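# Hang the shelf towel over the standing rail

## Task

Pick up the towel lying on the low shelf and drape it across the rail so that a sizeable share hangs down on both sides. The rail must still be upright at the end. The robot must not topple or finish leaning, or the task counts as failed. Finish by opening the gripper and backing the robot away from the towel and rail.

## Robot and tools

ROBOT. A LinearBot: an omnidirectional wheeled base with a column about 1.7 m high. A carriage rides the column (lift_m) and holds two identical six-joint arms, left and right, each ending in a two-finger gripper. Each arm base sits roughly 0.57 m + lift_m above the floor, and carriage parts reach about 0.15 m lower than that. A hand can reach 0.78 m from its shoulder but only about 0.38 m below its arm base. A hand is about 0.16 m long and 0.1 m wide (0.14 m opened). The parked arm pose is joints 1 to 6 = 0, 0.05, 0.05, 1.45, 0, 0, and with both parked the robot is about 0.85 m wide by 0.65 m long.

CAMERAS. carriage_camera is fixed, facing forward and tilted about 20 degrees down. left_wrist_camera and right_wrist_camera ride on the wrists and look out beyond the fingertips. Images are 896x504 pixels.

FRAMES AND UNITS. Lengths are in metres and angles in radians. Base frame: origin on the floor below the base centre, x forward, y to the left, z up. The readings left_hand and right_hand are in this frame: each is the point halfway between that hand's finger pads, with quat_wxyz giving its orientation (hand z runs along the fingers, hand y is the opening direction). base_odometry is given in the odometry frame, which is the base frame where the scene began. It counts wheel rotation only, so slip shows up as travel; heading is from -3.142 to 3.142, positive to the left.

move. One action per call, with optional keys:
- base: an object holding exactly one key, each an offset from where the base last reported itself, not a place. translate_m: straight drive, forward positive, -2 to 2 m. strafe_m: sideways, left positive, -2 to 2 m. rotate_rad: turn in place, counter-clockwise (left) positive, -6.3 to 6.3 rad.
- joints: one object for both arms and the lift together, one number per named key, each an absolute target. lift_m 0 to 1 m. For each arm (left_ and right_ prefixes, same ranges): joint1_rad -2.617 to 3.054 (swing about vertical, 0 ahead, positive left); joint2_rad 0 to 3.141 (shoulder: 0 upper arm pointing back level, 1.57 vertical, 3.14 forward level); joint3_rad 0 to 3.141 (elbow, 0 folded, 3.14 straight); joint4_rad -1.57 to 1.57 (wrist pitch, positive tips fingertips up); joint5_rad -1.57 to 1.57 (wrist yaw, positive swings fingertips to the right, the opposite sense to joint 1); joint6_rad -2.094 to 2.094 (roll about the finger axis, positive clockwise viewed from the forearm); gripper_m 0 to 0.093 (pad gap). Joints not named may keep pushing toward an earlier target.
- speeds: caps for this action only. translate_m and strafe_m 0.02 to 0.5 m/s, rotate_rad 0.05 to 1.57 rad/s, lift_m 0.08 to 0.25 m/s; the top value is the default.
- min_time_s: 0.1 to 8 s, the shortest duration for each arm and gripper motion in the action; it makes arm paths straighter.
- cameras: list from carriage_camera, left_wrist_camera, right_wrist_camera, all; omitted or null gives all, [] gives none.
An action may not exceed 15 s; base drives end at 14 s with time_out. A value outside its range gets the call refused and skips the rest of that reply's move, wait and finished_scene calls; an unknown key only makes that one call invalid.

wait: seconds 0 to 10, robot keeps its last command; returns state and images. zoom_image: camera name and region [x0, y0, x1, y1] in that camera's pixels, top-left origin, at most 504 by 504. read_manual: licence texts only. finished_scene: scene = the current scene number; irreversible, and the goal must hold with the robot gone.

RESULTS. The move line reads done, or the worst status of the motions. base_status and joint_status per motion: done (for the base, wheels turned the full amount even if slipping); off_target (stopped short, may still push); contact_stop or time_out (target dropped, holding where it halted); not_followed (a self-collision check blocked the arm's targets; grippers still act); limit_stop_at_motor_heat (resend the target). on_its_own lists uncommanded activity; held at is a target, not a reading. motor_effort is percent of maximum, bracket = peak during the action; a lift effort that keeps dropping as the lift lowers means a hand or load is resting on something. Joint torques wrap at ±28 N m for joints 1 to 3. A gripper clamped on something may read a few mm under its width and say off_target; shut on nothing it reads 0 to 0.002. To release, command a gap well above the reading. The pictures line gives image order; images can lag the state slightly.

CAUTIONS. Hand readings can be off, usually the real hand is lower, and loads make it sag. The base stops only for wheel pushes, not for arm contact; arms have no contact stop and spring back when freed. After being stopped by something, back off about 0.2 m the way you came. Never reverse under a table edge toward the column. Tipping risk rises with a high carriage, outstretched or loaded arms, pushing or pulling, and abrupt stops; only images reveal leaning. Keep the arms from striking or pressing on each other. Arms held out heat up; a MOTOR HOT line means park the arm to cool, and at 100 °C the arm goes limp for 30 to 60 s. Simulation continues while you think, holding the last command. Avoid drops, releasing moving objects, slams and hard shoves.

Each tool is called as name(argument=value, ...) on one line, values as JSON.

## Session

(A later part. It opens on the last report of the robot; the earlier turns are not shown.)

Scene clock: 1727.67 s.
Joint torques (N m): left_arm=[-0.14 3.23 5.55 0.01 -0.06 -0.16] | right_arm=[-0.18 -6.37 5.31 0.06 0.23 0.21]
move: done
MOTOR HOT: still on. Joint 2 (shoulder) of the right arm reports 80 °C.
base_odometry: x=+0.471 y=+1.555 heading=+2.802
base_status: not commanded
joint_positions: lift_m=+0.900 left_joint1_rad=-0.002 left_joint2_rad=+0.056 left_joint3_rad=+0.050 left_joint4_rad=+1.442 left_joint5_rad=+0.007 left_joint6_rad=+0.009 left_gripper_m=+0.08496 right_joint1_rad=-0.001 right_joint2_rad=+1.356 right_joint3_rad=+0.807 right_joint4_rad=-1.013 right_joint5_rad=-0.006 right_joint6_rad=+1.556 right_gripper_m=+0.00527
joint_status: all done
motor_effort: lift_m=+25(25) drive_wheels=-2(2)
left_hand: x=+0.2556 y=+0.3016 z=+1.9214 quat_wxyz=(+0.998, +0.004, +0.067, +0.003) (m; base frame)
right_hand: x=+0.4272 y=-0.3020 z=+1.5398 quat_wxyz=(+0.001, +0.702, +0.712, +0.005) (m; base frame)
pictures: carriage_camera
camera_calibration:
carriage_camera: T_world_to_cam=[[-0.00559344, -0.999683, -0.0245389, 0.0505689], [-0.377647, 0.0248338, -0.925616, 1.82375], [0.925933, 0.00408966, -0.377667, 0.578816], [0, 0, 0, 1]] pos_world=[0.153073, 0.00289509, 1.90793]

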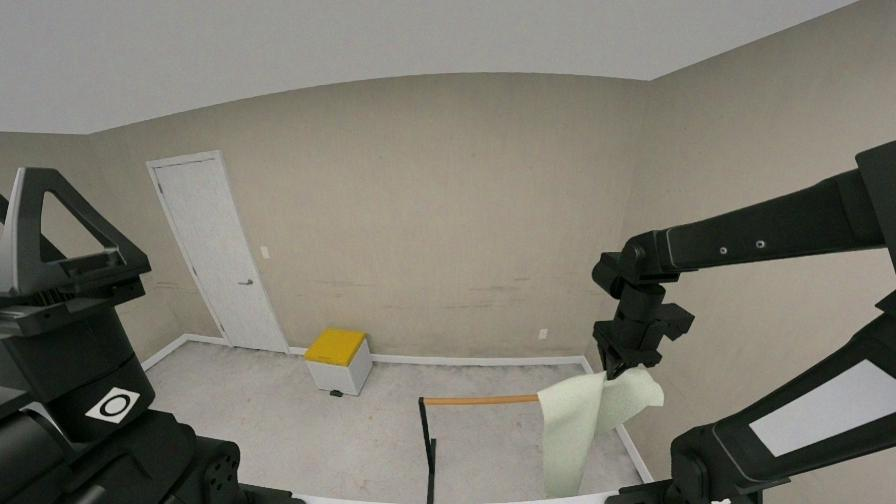

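move(joints={"right_joint6_rad": -1.5, "left_joint1_rad": 0, "left_joint2_rad": 2.057, "left_joint3_rad": 0.727, "left_joint4_rad": 1.33, "left_joint5_rad": 1.55, "left_joint6_rad": 0}, min_time_s=5, cameras=["carriage_camera", "left_wrist_camera"])

Scene clock: 1762.60 s.
Joint torques (N m): left_arm=[-0.17 -6.75 5.2 1.5 0.19 -0.15] | right_arm=[-0.14 -6.37 5.37 0.1 0.05 -0.1]
move: done
MOTOR HOT: cleared for the motors of the right arm.
base_odometry: x=+0.471 y=+1.555 heading=+2.802
base_status: not commanded
joint_positions: lift_m=+0.900 left_joint1_rad=-0.002 left_joint2_rad=+2.039 left_joint3_rad=+0.713 left_joint4_rad=+1.352 left_joint5_rad=+1.536 left_joint6_rad=+0.009 left_gripper_m=+0.08496 right_joint1_rad=-0.001 right_joint2_rad=+1.356 right_joint3_rad=+0.807 right_joint4_rad=-1.015 right_joint5_rad=-0.006 right_joint6_rad=-1.485 right_gripper_m=+0.00528
joint_status: all done
motor_effort: lift_m=+25(25) drive_wheels=-2(2)
left_hand: x=+0.5571 y=+0.1305 z=+1.6188 quat_wxyz=(+0.517, +0.500, +0.499, -0.483) (m; base frame)
right_hand: x=+0.4268 y=-0.3020 z=+1.5398 quat_wxyz=(+0.005, -0.676, +0.737, +0.000) (m; base frame)
pictures: carriage_camera, left_wrist_camera
camera_calibration:
carriage_camera: T_world_to_cam=[[-0.00559344, -0.999683, -0.0245389, 0.0505689], [-0.377647, 0.0248338, -0.925616, 1.82375], [0.925933, 0.00408966, -0.377667, 0.578816], [0, 0, 0, 1]] pos_world=[0.153073, 0.00289509, 1.90793]
left_wrist_camera: T_world_to_cam=[[-0.998295, -0.0120863, -0.0570979, 0.648847], [0.038921, 0.591147, -0.805624, 1.20725], [0.0434903, -0.806473, -0.589669, 1.1564], [0, 0, 0, 1]] pos_world=[0.550462, 0.226788, 1.69153]

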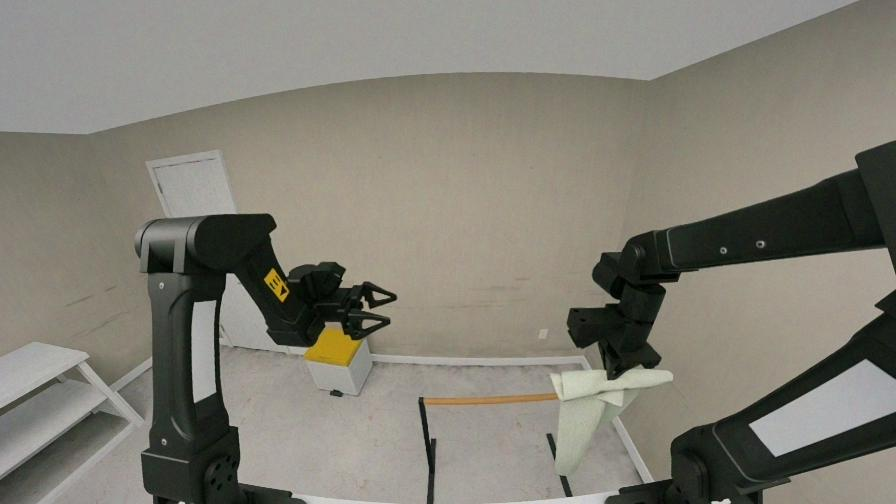

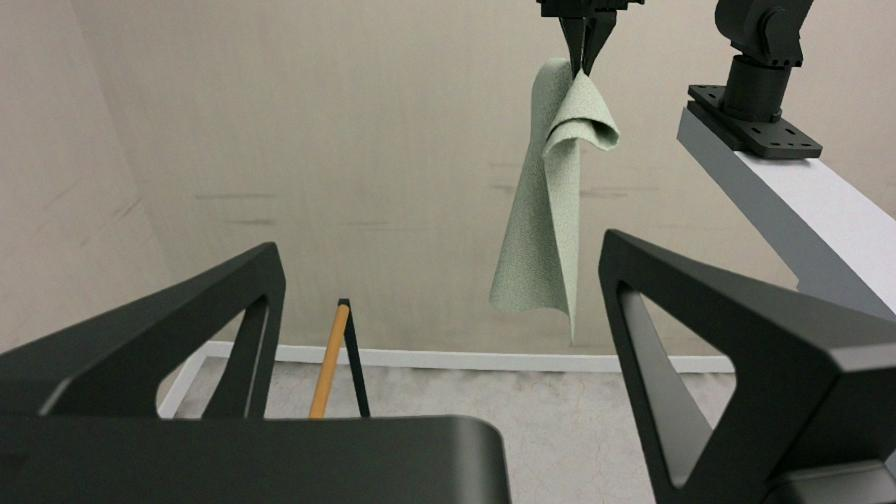

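move(base={"strafe_m": -0.3}, joints={"lift_m": 0.96, "right_joint1_rad": 0.45, "right_joint2_rad": 2.243, "right_joint3_rad": 0.908, "right_joint4_rad": -0.235, "right_joint5_rad": 0, "right_joint6_rad": -1.12}, speeds={"strafe_m": 0.1, "lift_m": 0.1}, min_time_s=4, cameras=["carriage_camera", "left_wrist_camera"])

Scene clock: 1794.73 s.
Joint torques (N m): left_arm=[0.03 -7.45 4.83 1.57 0.15 -0.17] | right_arm=[0.42 -8.28 4.38 0.36 0.06 0.16]
move: done
base_odometry: x=+0.571 y=+1.837 heading=+2.802
base_status: done
joint_positions: lift_m=+0.960 left_joint1_rad=-0.003 left_joint2_rad=+2.046 left_joint3_rad=+0.718 left_joint4_rad=+1.345 left_joint5_rad=+1.539 left_joint6_rad=+0.009 left_gripper_m=+0.08496 right_joint1_rad=+0.443 right_joint2_rad=+2.223 right_joint3_rad=+0.893 right_joint4_rad=-0.250 right_joint5_rad=-0.006 right_joint6_rad=-1.134 right_gripper_m=+0.00528
joint_status: all done
motor_effort: lift_m=+24(29) drive_wheels=-2(9)
left_hand: x=+0.5577 y=+0.1300 z=+1.6771 quat_wxyz=(+0.514, +0.499, +0.501, -0.486) (m; base frame)
right_hand: x=+0.4866 y=-0.1756 z=+1.4046 quat_wxyz=(-0.003, -0.709, +0.705, +0.004) (m; base frame)
pictures: carriage_camera, left_wrist_camera
camera_calibration:
carriage_camera: T_world_to_cam=[[-0.00559344, -0.999683, -0.0245389, 0.0520428], [-0.377647, 0.0248338, -0.925616, 1.87934], [0.925933, 0.00408966, -0.377667, 0.6015], [0, 0, 0, 1]] pos_world=[0.153073, 0.00289509, 1.968]
left_wrist_camera: T_world_to_cam=[[-0.998797, -0.0082738, -0.0483376, 0.637809], [0.034106, 0.591066, -0.805902, 1.25767], [0.0352386, -0.806581, -0.590073, 1.19562], [0, 0, 0, 1]] pos_world=[0.552015, 0.226277, 1.7499]

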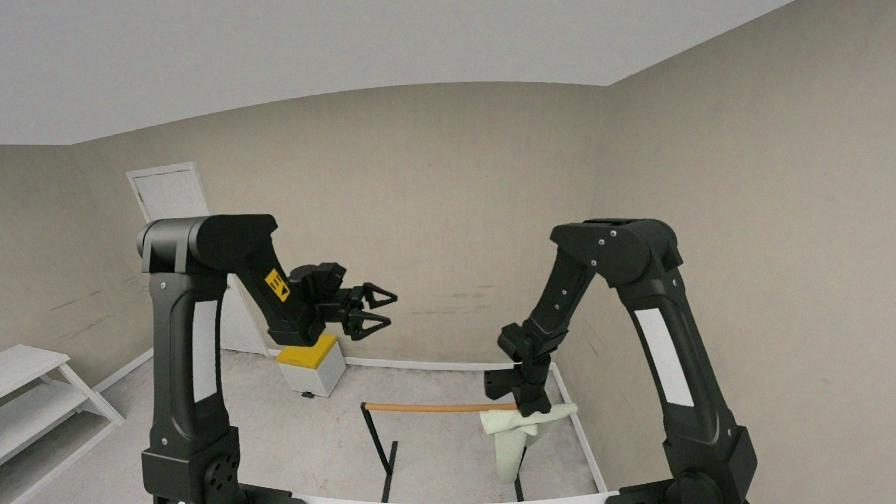

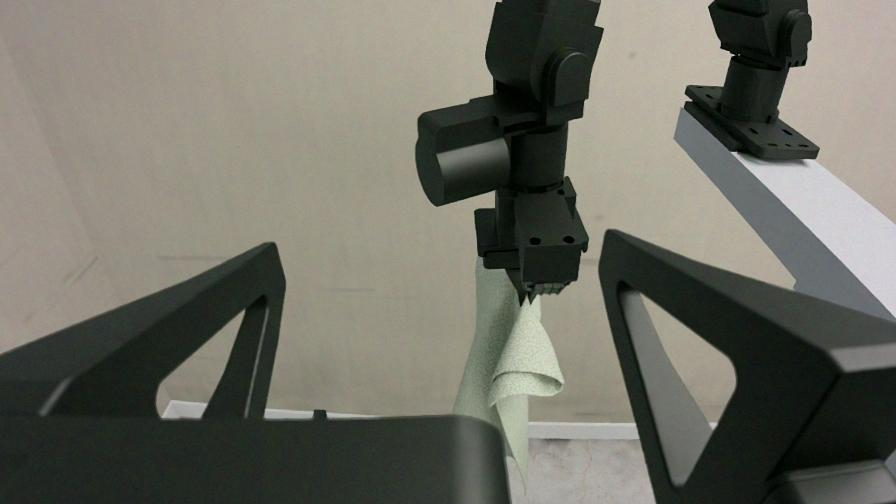

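move(base={"translate_m": 0.3}, speeds={"translate_m": 0.1}, cameras=["carriage_camera", "left_wrist_camera"])

Scene clock: 1804.83 s.
Joint torques (N m): left_arm=[0.05 -7.43 4.92 1.59 0.14 -0.16] | right_arm=[0.17 -8.25 4.15 0.35 0.06 0.21]
move: done
base_odometry: x=+0.289 y=+1.938 heading=+2.801
base_status: done
joint_positions: lift_m=+0.960 left_joint1_rad=-0.003 left_joint2_rad=+2.046 left_joint3_rad=+0.718 left_joint4_rad=+1.345 left_joint5_rad=+1.541 left_joint6_rad=+0.009 left_gripper_m=+0.08496 right_joint1_rad=+0.447 right_joint2_rad=+2.223 right_joint3_rad=+0.896 right_joint4_rad=-0.243 right_joint5_rad=-0.006 right_joint6_rad=-1.134 right_gripper_m=+0.00528
joint_status: not commanded
motor_effort: lift_m=+24(24) drive_wheels=+5(10)
left_hand: x=+0.5573 y=+0.1299 z=+1.6771 quat_wxyz=(+0.513, +0.500, +0.500, -0.487) (m; base frame)
right_hand: x=+0.4889 y=-0.1735 z=+1.4050 quat_wxyz=(+0.001, -0.710, +0.704, +0.003) (m; base frame)
pictures: carriage_camera, left_wrist_camera
camera_calibration:
carriage_camera: T_world_to_cam=[[-0.00559344, -0.999683, -0.0245389, 0.0520428], [-0.377647, 0.0248338, -0.925616, 1.87934], [0.925933, 0.00408966, -0.377667, 0.6015], [0, 0, 0, 1]] pos_world=[0.153073, 0.00289509, 1.968]
left_wrist_camera: T_world_to_cam=[[-0.998813, -0.00598612, -0.048338, 0.637128], [0.0354587, 0.591018, -0.805879, 1.2569], [0.0333927, -0.806636, -0.590104, 1.19671], [0, 0, 0, 1]] pos_world=[0.551842, 0.226276, 1.74989]

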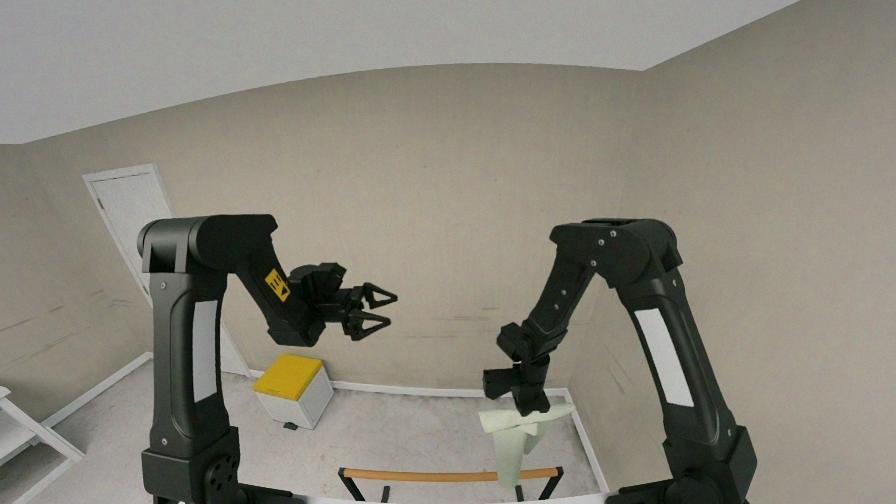

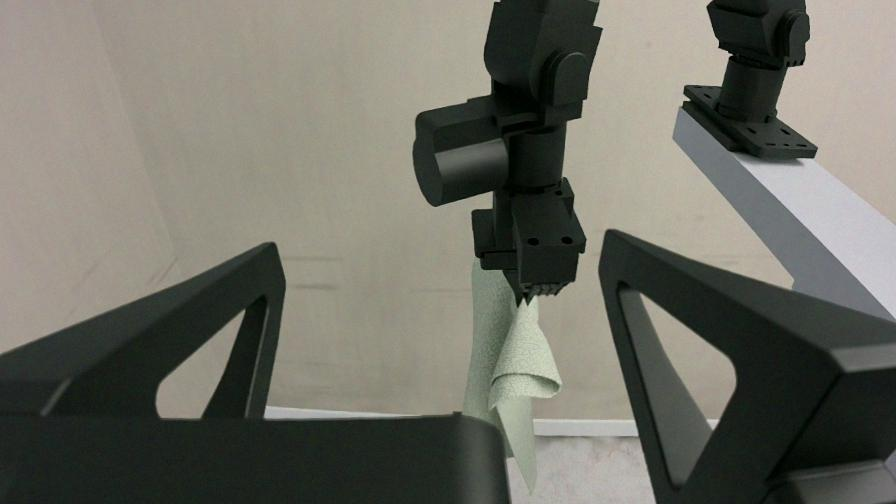

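move(base={"translate_m": 0.145}, speeds={"translate_m": 0.06}, cameras=["carriage_camera", "left_wrist_camera"])

Scene clock: 1812.80 s.
Joint torques (N m): left_arm=[-0.05 -7.47 4.81 1.58 0.13 -0.17] | right_arm=[0.29 -8.39 4.04 0.32 0.06 0.21]
move: done
base_odometry: x=+0.152 y=+1.986 heading=+2.801
base_status: done
joint_positions: lift_m=+0.960 left_joint1_rad=-0.003 left_joint2_rad=+2.046 left_joint3_rad=+0.718 left_joint4_rad=+1.345 left_joint5_rad=+1.541 left_joint6_rad=+0.009 left_gripper_m=+0.08496 right_joint1_rad=+0.447 right_joint2_rad=+2.223 right_joint3_rad=+0.896 right_joint4_rad=-0.242 right_joint5_rad=-0.006 right_joint6_rad=-1.133 right_gripper_m=+0.00528
joint_status: not commanded
motor_effort: lift_m=+24(24) drive_wheels=-4(13)
left_hand: x=+0.5572 y=+0.1299 z=+1.6771 quat_wxyz=(+0.513, +0.500, +0.500, -0.487) (m; base frame)
right_hand: x=+0.4890 y=-0.1732 z=+1.4050 quat_wxyz=(+0.001, -0.711, +0.704, +0.002) (m; base frame)
pictures: carriage_camera, left_wrist_camera
camera_calibration:
carriage_camera: T_world_to_cam=[[-0.00559344, -0.999683, -0.0245389, 0.0520428], [-0.377647, 0.0248338, -0.925616, 1.87934], [0.925933, 0.00408966, -0.377667, 0.6015], [0, 0, 0, 1]] pos_world=[0.153073, 0.00289509, 1.968]
left_wrist_camera: T_world_to_cam=[[-0.998815, -0.00560484, -0.048338, 0.637014], [0.0356842, 0.59101, -0.805875, 1.25677], [0.033085, -0.806645, -0.590109, 1.1969], [0, 0, 0, 1]] pos_world=[0.551813, 0.226276, 1.74989]

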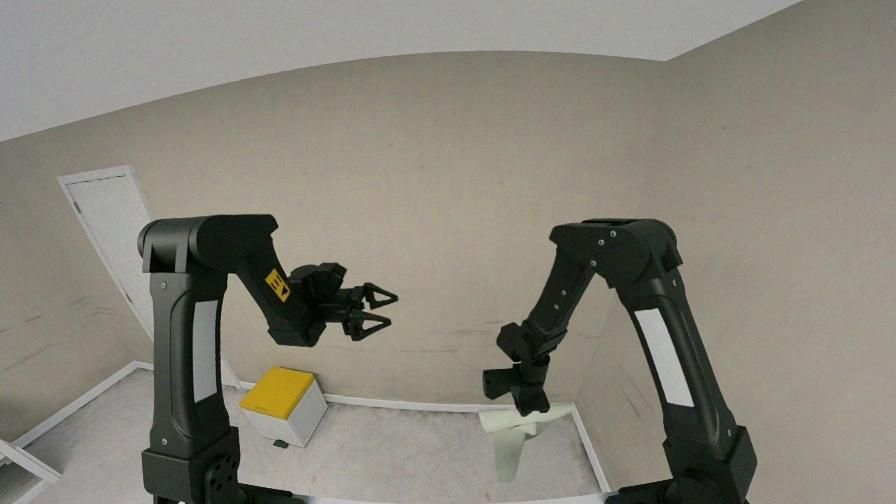

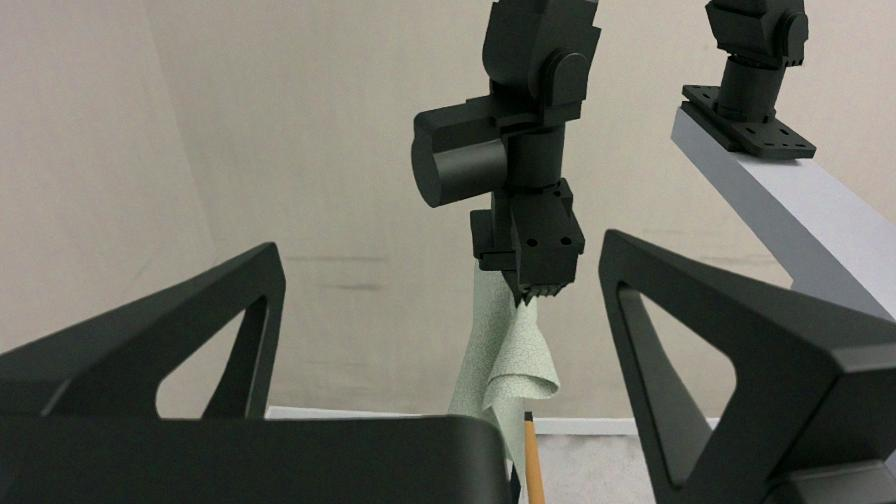

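move(base={"translate_m": 0.025}, joints={"lift_m": 0.76}, speeds={"translate_m": 0.04, "lift_m": 0.08}, cameras=["carriage_camera", "left_wrist_camera"])

Scene clock: 1830.53 s.
Joint torques (N m): left_arm=[-0.05 -7.57 4.7 1.63 0.13 -0.17] | right_arm=[0.1 -8.98 4.03 0.3 0.05 0.2]
move: done
base_odometry: x=+0.129 y=+1.995 heading=+2.800
base_status: done
joint_positions: lift_m=+0.760 left_joint1_rad=-0.003 left_joint2_rad=+2.048 left_joint3_rad=+0.719 left_joint4_rad=+1.342 left_joint5_rad=+1.542 left_joint6_rad=+0.009 left_gripper_m=+0.08496 right_joint1_rad=+0.448 right_joint2_rad=+2.230 right_joint3_rad=+0.898 right_joint4_rad=-0.241 right_joint5_rad=-0.006 right_joint6_rad=-1.133 right_gripper_m=+0.00528
joint_status: all done
motor_effort: lift_m=+19(20) drive_wheels=+4(13)
left_hand: x=+0.5574 y=+0.1301 z=+1.4771 quat_wxyz=(+0.512, +0.499, +0.501, -0.488) (m; base frame)
right_hand: x=+0.4885 y=-0.1732 z=+1.2039 quat_wxyz=(+0.000, -0.711, +0.703, +0.003) (m; base frame)
pictures: carriage_camera, left_wrist_camera
camera_calibration:
carriage_camera: T_world_to_cam=[[-0.00559344, -0.999683, -0.0245389, 0.0471484], [-0.377647, 0.0248338, -0.925616, 1.69473], [0.925933, 0.00408966, -0.377667, 0.526173], [0, 0, 0, 1]] pos_world=[0.153073, 0.00289509, 1.76854]
left_wrist_camera: T_world_to_cam=[[-0.999013, -0.00484144, -0.0441466, 0.621313], [0.0327532, 0.591008, -0.806, 1.09733], [0.0299932, -0.806651, -0.590266, 1.08091], [0, 0, 0, 1]] pos_world=[0.552339, 0.2264, 1.5499]

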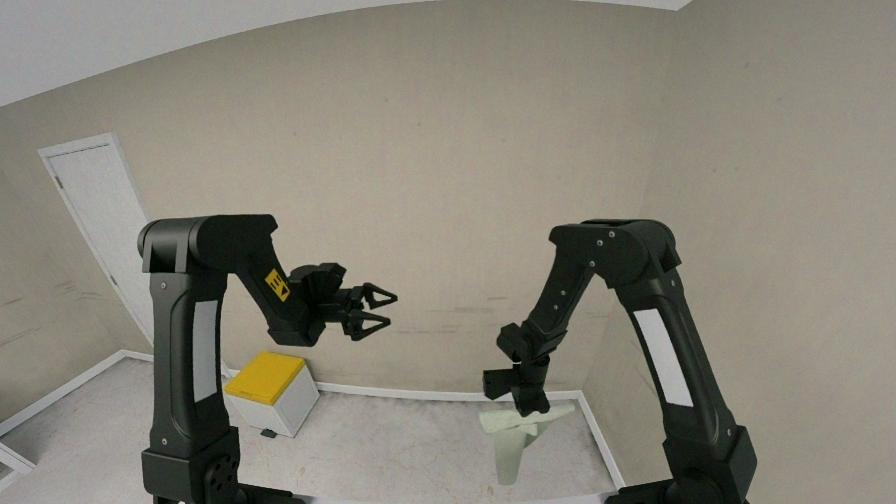

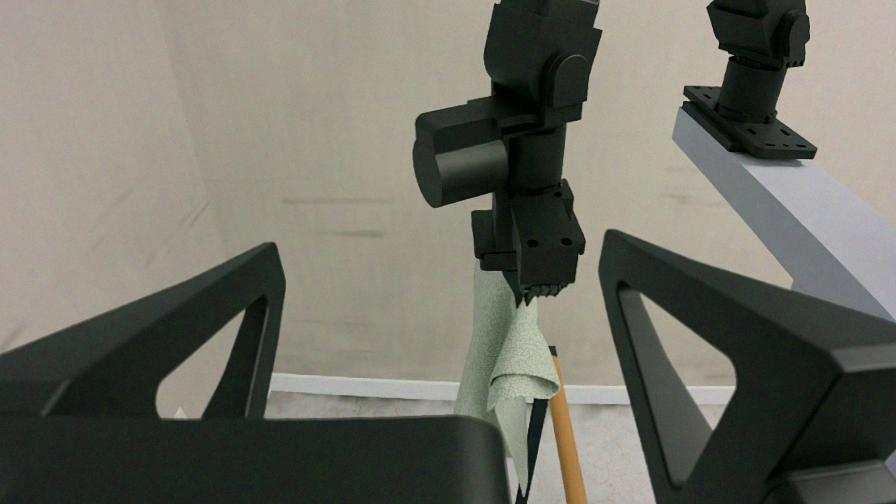

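move(joints={"lift_m": 0.51}, speeds={"lift_m": 0.1}, cameras=["carriage_camera", "left_wrist_camera"])

Scene clock: 1835.80 s.
Joint torques (N m): left_arm=[-0.02 -7.62 4.66 1.64 0.13 -0.16] | right_arm=[-0.03 -9.16 3.78 0.32 0.05 0.21]
move: done
base_odometry: x=+0.129 y=+1.995 heading=+2.800
base_status: not commanded
joint_positions: lift_m=+0.510 left_joint1_rad=-0.003 left_joint2_rad=+2.048 left_joint3_rad=+0.720 left_joint4_rad=+1.339 left_joint5_rad=+1.542 left_joint6_rad=+0.009 left_gripper_m=+0.08496 right_joint1_rad=+0.448 right_joint2_rad=+2.233 right_joint3_rad=+0.900 right_joint4_rad=-0.240 right_joint5_rad=-0.006 right_joint6_rad=-1.133 right_gripper_m=+0.00528
joint_status: all done
motor_effort: lift_m=+20(21) drive_wheels=-3(4)
left_hand: x=+0.5577 y=+0.1301 z=+1.2270 quat_wxyz=(+0.511, +0.499, +0.501, -0.489) (m; base frame)
right_hand: x=+0.4890 y=-0.1729 z=+0.9533 quat_wxyz=(+0.000, -0.711, +0.703, +0.003) (m; base frame)
pictures: carriage_camera, left_wrist_camera
camera_calibration:
carriage_camera: T_world_to_cam=[[-0.00559344, -0.999683, -0.0245389, 0.0410116], [-0.377647, 0.0248338, -0.925616, 1.46325], [0.925933, 0.00408966, -0.377667, 0.431725], [0, 0, 0, 1]] pos_world=[0.153073, 0.00289509, 1.51846]
left_wrist_camera: T_world_to_cam=[[-0.99908, -0.00484124, -0.0426222, 0.608784], [0.0315232, 0.591012, -0.806047, 0.896463], [0.0290925, -0.806648, -0.590315, 0.933829], [0, 0, 0, 1]] pos_world=[0.552797, 0.226399, 1.29979]

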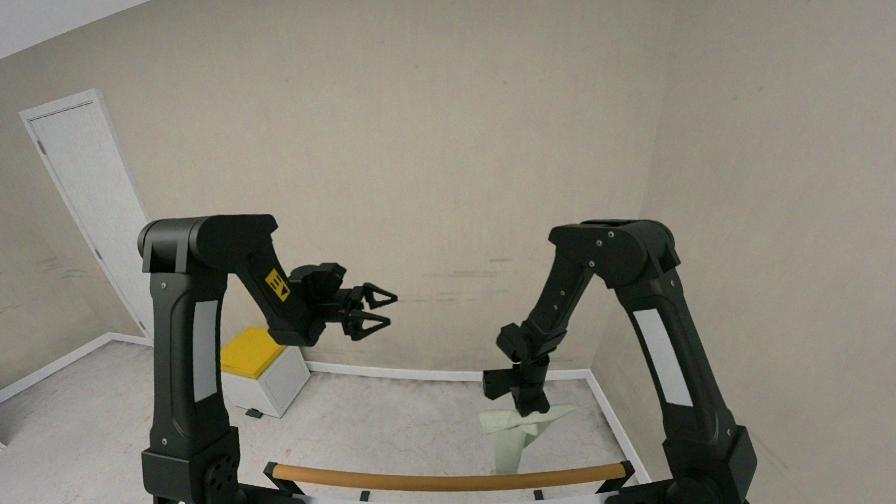

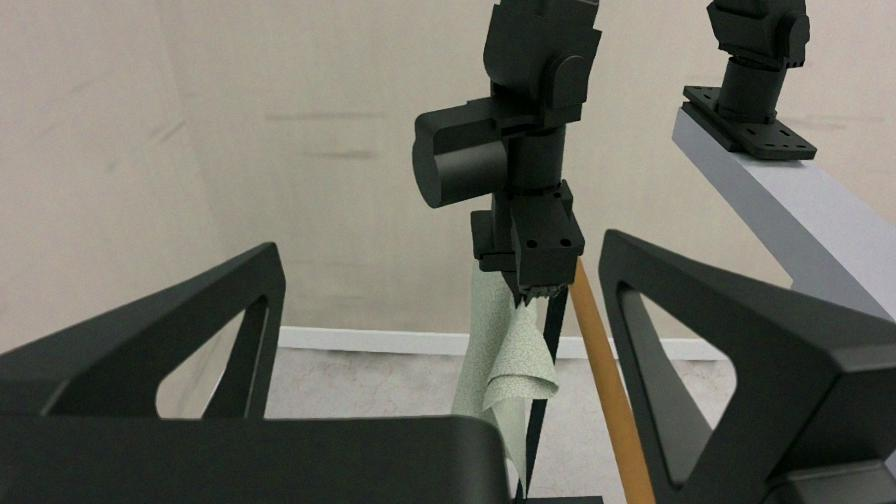

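move(base={"translate_m": -0.14}, joints={"lift_m": 0.54}, speeds={"translate_m": 0.05, "lift_m": 0.08}, cameras=["carriage_camera", "left_wrist_camera"])

Scene clock: 1847.13 s.
Joint torques (N m): left_arm=[0.02 -7.76 4.68 1.68 0.11 -0.18] | right_arm=[-0.14 -9.35 3.69 0.29 0.05 0.2]
move: done
base_odometry: x=+0.261 y=+1.948 heading=+2.800
base_status: done
joint_positions: lift_m=+0.540 left_joint1_rad=-0.003 left_joint2_rad=+2.050 left_joint3_rad=+0.720 left_joint4_rad=+1.337 left_joint5_rad=+1.543 left_joint6_rad=+0.009 left_gripper_m=+0.08496 right_joint1_rad=+0.449 right_joint2_rad=+2.234 right_joint3_rad=+0.902 right_joint4_rad=-0.238 right_joint5_rad=-0.005 right_joint6_rad=-1.133 right_gripper_m=+0.00528
joint_status: all done
motor_effort: lift_m=+24(30) drive_wheels=-3(12)
left_hand: x=+0.5577 y=+0.1301 z=+1.2557 quat_wxyz=(+0.510, +0.498, +0.502, -0.490) (m; base frame)
right_hand: x=+0.4897 y=-0.1725 z=+0.9827 quat_wxyz=(+0.001, -0.711, +0.703, +0.002) (m; base frame)
pictures: carriage_camera, left_wrist_camera
camera_calibration:
carriage_camera: T_world_to_cam=[[-0.00559344, -0.999683, -0.0245389, 0.0417353], [-0.377647, 0.0248338, -0.925616, 1.49054], [0.925933, 0.00408966, -0.377667, 0.442862], [0, 0, 0, 1]] pos_world=[0.153073, 0.00289509, 1.54795]
left_wrist_camera: T_world_to_cam=[[-0.999222, -0.00445954, -0.0391919, 0.60569], [0.0289812, 0.591011, -0.806142, 0.921188], [0.0267579, -0.806651, -0.590422, 0.952245], [0, 0, 0, 1]] pos_world=[0.553042, 0.226398, 1.32857]

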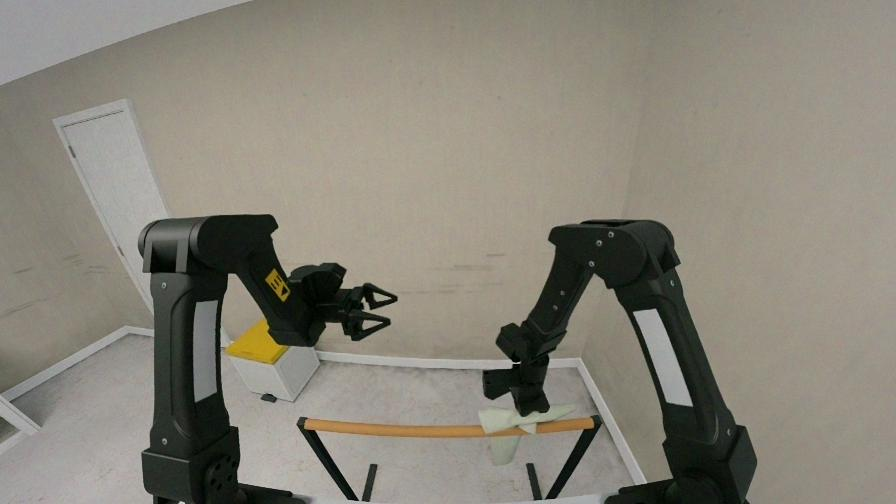

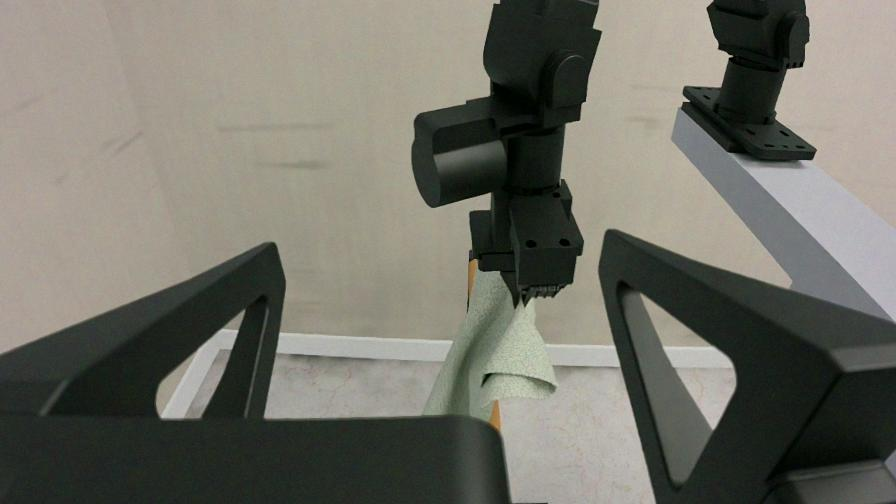

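move(base={"translate_m": -0.07}, speeds={"translate_m": 0.05}, cameras=[])

move(joints={"lift_m": 0.4}, speeds={"lift_m": 0.08}, cameras=["carriage_camera", "left_wrist_camera"])

Scene clock: 1851.87 s.
Joint torques (N m): left_arm=[0.01 -7.84 4.71 1.67 0.14 -0.15] | right_arm=[-0.08 -9.28 3.63 0.24 0.05 0.21]
move: done
base_odometry: x=+0.327 y=+1.925 heading=+2.800
base_status: done
joint_positions: lift_m=+0.540 left_joint1_rad=-0.003 left_joint2_rad=+2.050 left_joint3_rad=+0.720 left_joint4_rad=+1.337 left_joint5_rad=+1.543 left_joint6_rad=+0.009 left_gripper_m=+0.08496 right_joint1_rad=+0.449 right_joint2_rad=+2.234 right_joint3_rad=+0.902 right_joint4_rad=-0.238 right_joint5_rad=-0.005 right_joint6_rad=-1.133 right_gripper_m=+0.00528
joint_status: not commanded
motor_effort: lift_m=+24(25) drive_wheels=-1(8)
left_hand: x=+0.5577 y=+0.1301 z=+1.2557 quat_wxyz=(+0.510, +0.498, +0.502, -0.490) (m; base frame)
right_hand: x=+0.4898 y=-0.1723 z=+0.9827 quat_wxyz=(+0.001, -0.711, +0.703, +0.002) (m; base frame)
pictures: none
No camera images: "cameras" was empty.

Scene clock: 1854.00 s.
Joint torques (N m): left_arm=[0.01 -7.77 4.55 1.66 0.12 -0.19] | right_arm=[0.12 -9.22 3.58 0.27 0.03 0.2]
move: done
base_odometry: x=+0.327 y=+1.925 heading=+2.800
base_status: not commanded
joint_positions: lift_m=+0.400 left_joint1_rad=-0.003 left_joint2_rad=+2.050 left_joint3_rad=+0.721 left_joint4_rad=+1.337 left_joint5_rad=+1.543 left_joint6_rad=+0.009 left_gripper_m=+0.08496 right_joint1_rad=+0.449 right_joint2_rad=+2.234 right_joint3_rad=+0.903 right_joint4_rad=-0.236 right_joint5_rad=-0.004 right_joint6_rad=-1.133 right_gripper_m=+0.00527
joint_status: all done
motor_effort: lift_m=+20(21) drive_wheels=+2(2)
left_hand: x=+0.5577 y=+0.1301 z=+1.1163 quat_wxyz=(+0.510, +0.498, +0.502, -0.490) (m; base frame)
right_hand: x=+0.4909 y=-0.1719 z=+0.8434 quat_wxyz=(+0.003, -0.711, +0.703, +0.001) (m; base frame)
pictures: carriage_camera, left_wrist_camera
camera_calibration:
carriage_camera: T_world_to_cam=[[-0.00559344, -0.999683, -0.0245389, 0.0383129], [-0.377647, 0.0248338, -0.925616, 1.36145], [0.925933, 0.00408966, -0.377667, 0.390189], [0, 0, 0, 1]] pos_world=[0.153073, 0.00289509, 1.40848]
left_wrist_camera: T_world_to_cam=[[-0.999222, -0.00445954, -0.0391919, 0.600311], [0.0289812, 0.591011, -0.806142, 0.808789], [0.0267579, -0.806651, -0.590422, 0.869923], [0, 0, 0, 1]] pos_world=[0.553127, 0.226398, 1.18915]

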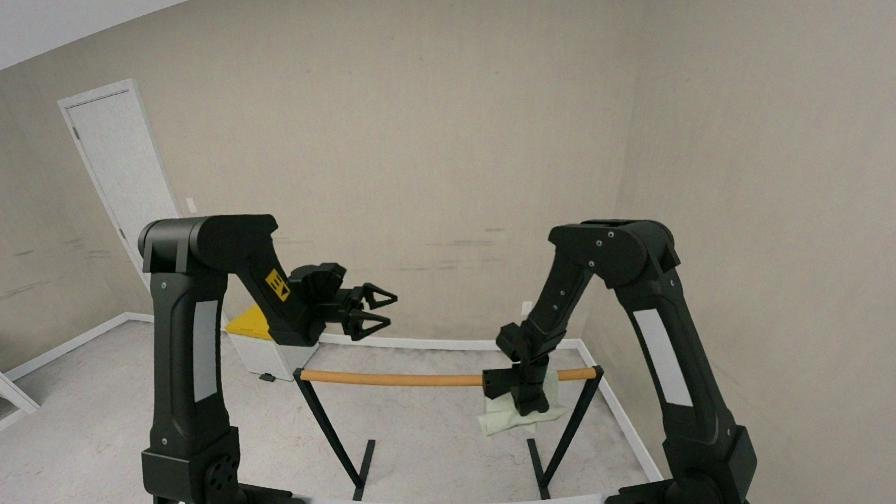

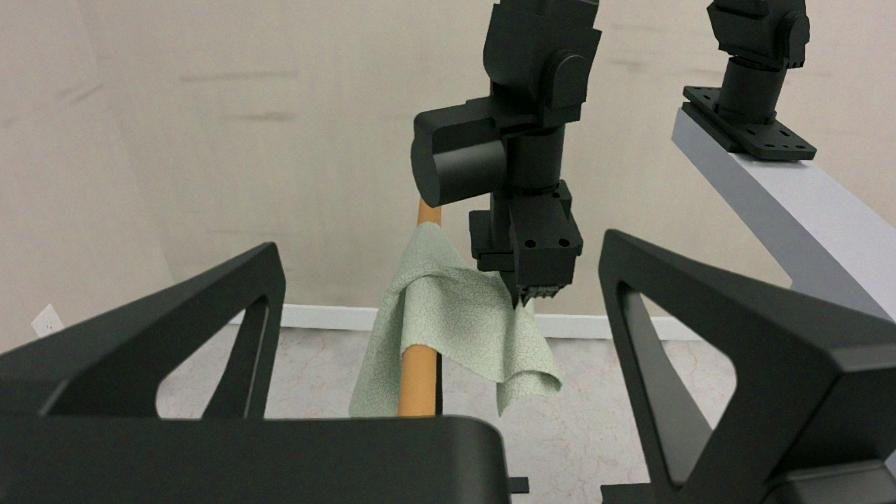

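move(base={"translate_m": -0.015}, joints={"lift_m": 0.28}, speeds={"translate_m": 0.03, "lift_m": 0.08}, cameras=["carriage_camera", "left_wrist_camera"])

Scene clock: 1858.87 s.
Joint torques (N m): left_arm=[-0.05 -7.79 4.52 1.68 0.11 -0.17] | right_arm=[0.01 -9.31 3.37 0.26 0.02 0.2]
move: done
base_odometry: x=+0.341 y=+1.920 heading=+2.799
base_status: done
joint_positions: lift_m=+0.280 left_joint1_rad=-0.003 left_joint2_rad=+2.050 left_joint3_rad=+0.722 left_joint4_rad=+1.336 left_joint5_rad=+1.543 left_joint6_rad=+0.009 left_gripper_m=+0.08496 right_joint1_rad=+0.449 right_joint2_rad=+2.234 right_joint3_rad=+0.905 right_joint4_rad=-0.233 right_joint5_rad=-0.003 right_joint6_rad=-1.133 right_gripper_m=+0.00527
joint_status: all done
motor_effort: lift_m=+20(20) drive_wheels=+2(9)
left_hand: x=+0.5581 y=+0.1301 z=+0.9964 quat_wxyz=(+0.510, +0.498, +0.502, -0.490) (m; base frame)
right_hand: x=+0.4924 y=-0.1715 z=+0.7236 quat_wxyz=(+0.005, -0.711, +0.703, +0.000) (m; base frame)
pictures: carriage_camera, left_wrist_camera
camera_calibration:
carriage_camera: T_world_to_cam=[[-0.00559344, -0.999683, -0.0245389, 0.0353693], [-0.377647, 0.0248338, -0.925616, 1.25042], [0.925933, 0.00408966, -0.377667, 0.344887], [0, 0, 0, 1]] pos_world=[0.153073, 0.00289509, 1.28853]
left_wrist_camera: T_world_to_cam=[[-0.999237, -0.00445949, -0.0388107, 0.595586], [0.0286736, 0.591012, -0.806153, 0.712308], [0.0265326, -0.80665, -0.590433, 0.799261], [0, 0, 0, 1]] pos_world=[0.5535, 0.226397, 1.06925]

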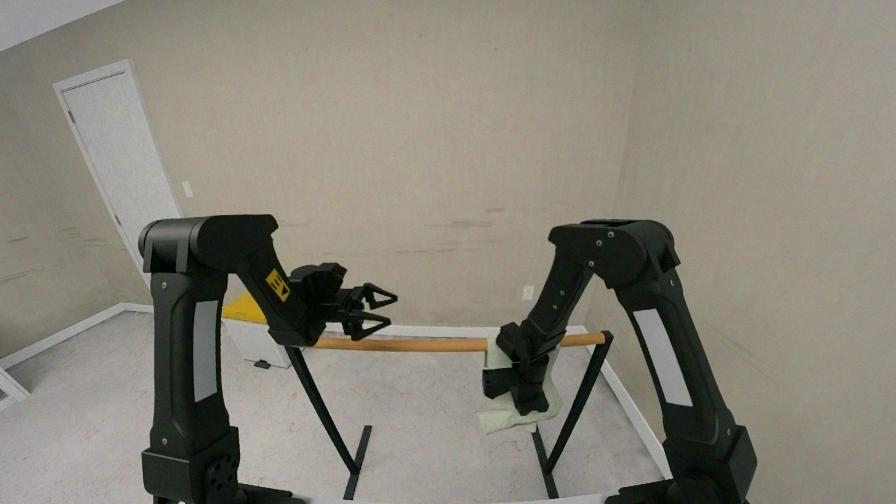

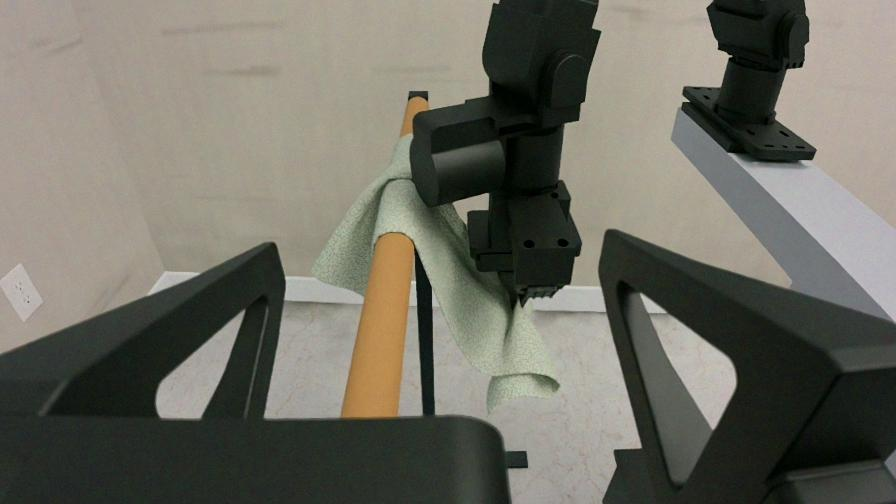

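move(cameras=["left_wrist_camera", "right_wrist_camera"])

zoom_image(camera="left_wrist_camera", region=[250, 60, 620, 420])

Scene clock: 1866.37 s.
Joint torques (N m): left_arm=[-0.09 -7.82 4.48 1.7 0.11 -0.17] | right_arm=[-0.1 -9.36 3.33 0.25 0.03 0.2]
base_odometry: x=+0.341 y=+1.920 heading=+2.799
base_status: done
joint_positions: lift_m=+0.280 left_joint1_rad=-0.003 left_joint2_rad=+2.050 left_joint3_rad=+0.722 left_joint4_rad=+1.336 left_joint5_rad=+1.543 left_joint6_rad=+0.009 left_gripper_m=+0.08496 right_joint1_rad=+0.449 right_joint2_rad=+2.234 right_joint3_rad=+0.905 right_joint4_rad=-0.233 right_joint5_rad=-0.003 right_joint6_rad=-1.133 right_gripper_m=+0.00527
joint_status: all done
motor_effort: lift_m=+20(20) drive_wheels=-1(9)
left_hand: x=+0.5581 y=+0.1301 z=+0.9964 quat_wxyz=(+0.510, +0.498, +0.502, -0.490) (m; base frame)
right_hand: x=+0.4924 y=-0.1715 z=+0.7236 quat_wxyz=(+0.005, -0.711, +0.703, +0.000) (m; base frame)
pictures: left_wrist_camera, right_wrist_camera
camera_calibration:
left_wrist_camera: T_world_to_cam=[[-0.999237, -0.00445949, -0.0388107, 0.595586], [0.0286736, 0.591012, -0.806153, 0.712308], [0.0265326, -0.80665, -0.590433, 0.799261], [0, 0, 0, 1]] pos_world=[0.5535, 0.226397, 1.06925]
right_wrist_camera: T_world_to_cam=[[0.998562, -0.0107439, -0.0525207, -0.44615], [0.0210605, -0.82232, 0.568635, -0.550893], [-0.0492982, -0.568923, -0.820912, 0.64737], [0, 0, 0, 1]] pos_world=[0.489025, -0.0895001, 0.821259]

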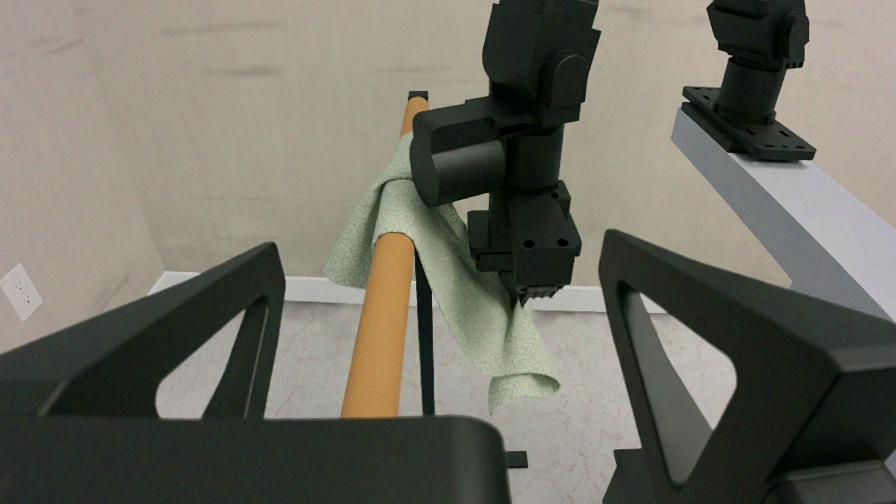

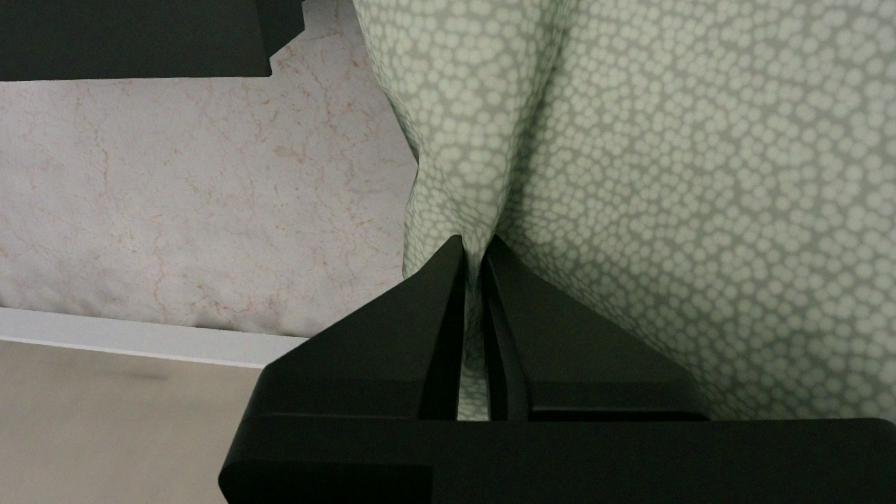

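Scaled by 1.362 from the camera's 896x504 image, which has a finer 1280x720 frame.

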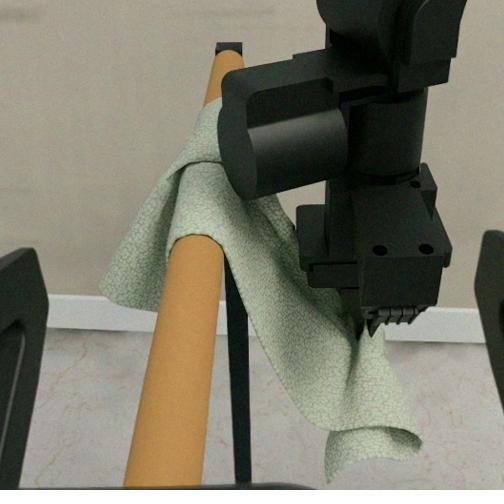

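wait(seconds=4, cameras=["left_wrist_camera"])

Scene clock: 1876.53 s.
Joint torques (N m): left_arm=[-0.09 -7.9 4.45 1.69 0.14 -0.17] | right_arm=[-0.06 -9.39 3.37 0.26 0.03 0.19]
base_odometry: x=+0.341 y=+1.920 heading=+2.799
base_status: done
joint_positions: lift_m=+0.280 left_joint1_rad=-0.003 left_joint2_rad=+2.050 left_joint3_rad=+0.722 left_joint4_rad=+1.336 left_joint5_rad=+1.543 left_joint6_rad=+0.009 left_gripper_m=+0.08496 right_joint1_rad=+0.449 right_joint2_rad=+2.234 right_joint3_rad=+0.905 right_joint4_rad=-0.233 right_joint5_rad=-0.003 right_joint6_rad=-1.133 right_gripper_m=+0.00527
joint_status: all done
motor_effort: lift_m=+20(20) drive_wheels=-1(9)
left_hand: x=+0.5581 y=+0.1301 z=+0.9964 quat_wxyz=(+0.510, +0.498, +0.502, -0.490) (m; base frame)
right_hand: x=+0.4924 y=-0.1715 z=+0.7236 quat_wxyz=(+0.005, -0.711, +0.703, +0.000) (m; base frame)
wait: 4.00 s; at rest from the start
pictures: left_wrist_camera
camera_calibration:
left_wrist_camera: T_world_to_cam=[[-0.999237, -0.00445949, -0.0388107, 0.595586], [0.0286736, 0.591012, -0.806153, 0.712308], [0.0265326, -0.80665, -0.590433, 0.799261], [0, 0, 0, 1]] pos_world=[0.5535, 0.226397, 1.06925]

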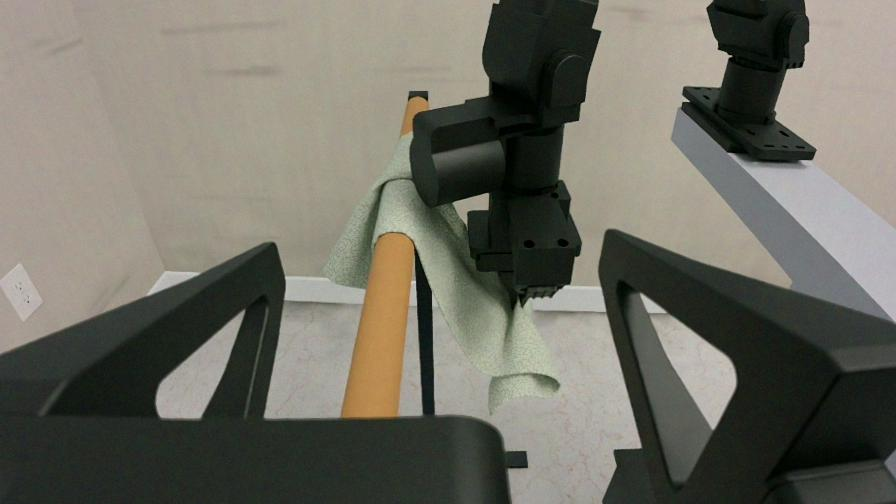

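move(joints={"left_joint1_rad": 0, "left_joint2_rad": 2.536, "left_joint3_rad": 1.73, "left_joint4_rad": 0.806, "left_joint5_rad": 1.55, "left_joint6_rad": 0}, min_time_s=3, cameras=["left_wrist_camera"])

Scene clock: 1890.47 s.
Joint torques (N m): left_arm=[-0.06 -11.51 7.91 1.51 0.1 -0.15] | right_arm=[-0.01 -9.35 3.33 0.25 0.03 0.2]
move: done
base_odometry: x=+0.341 y=+1.920 heading=+2.799
base_status: not commanded
joint_positions: lift_m=+0.280 left_joint1_rad=-0.003 left_joint2_rad=+2.510 left_joint3_rad=+1.709 left_joint4_rad=+0.830 left_joint5_rad=+1.544 left_joint6_rad=+0.009 left_gripper_m=+0.08496 right_joint1_rad=+0.449 right_joint2_rad=+2.234 right_joint3_rad=+0.905 right_joint4_rad=-0.233 right_joint5_rad=-0.003 right_joint6_rad=-1.133 right_gripper_m=+0.00527
joint_status: all done
motor_effort: lift_m=+20(20) drive_wheels=-1(1)
left_hand: x=+0.7457 y=+0.1295 z=+1.0093 quat_wxyz=(+0.516, +0.503, +0.496, -0.484) (m; base frame)
right_hand: x=+0.4924 y=-0.1715 z=+0.7236 quat_wxyz=(+0.005, -0.711, +0.703, +0.000) (m; base frame)
pictures: left_wrist_camera
camera_calibration:
left_wrist_camera: T_world_to_cam=[[-0.998137, -0.00370021, -0.0609079, 0.804967], [0.0469528, 0.590942, -0.805347, 0.703228], [0.038973, -0.806706, -0.589667, 0.791404], [0, 0, 0, 1]] pos_world=[0.739605, 0.225842, 1.08204]

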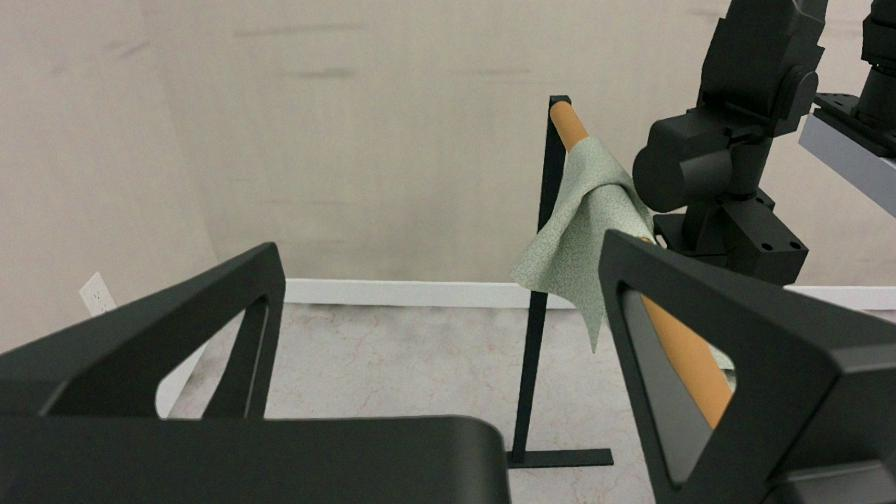

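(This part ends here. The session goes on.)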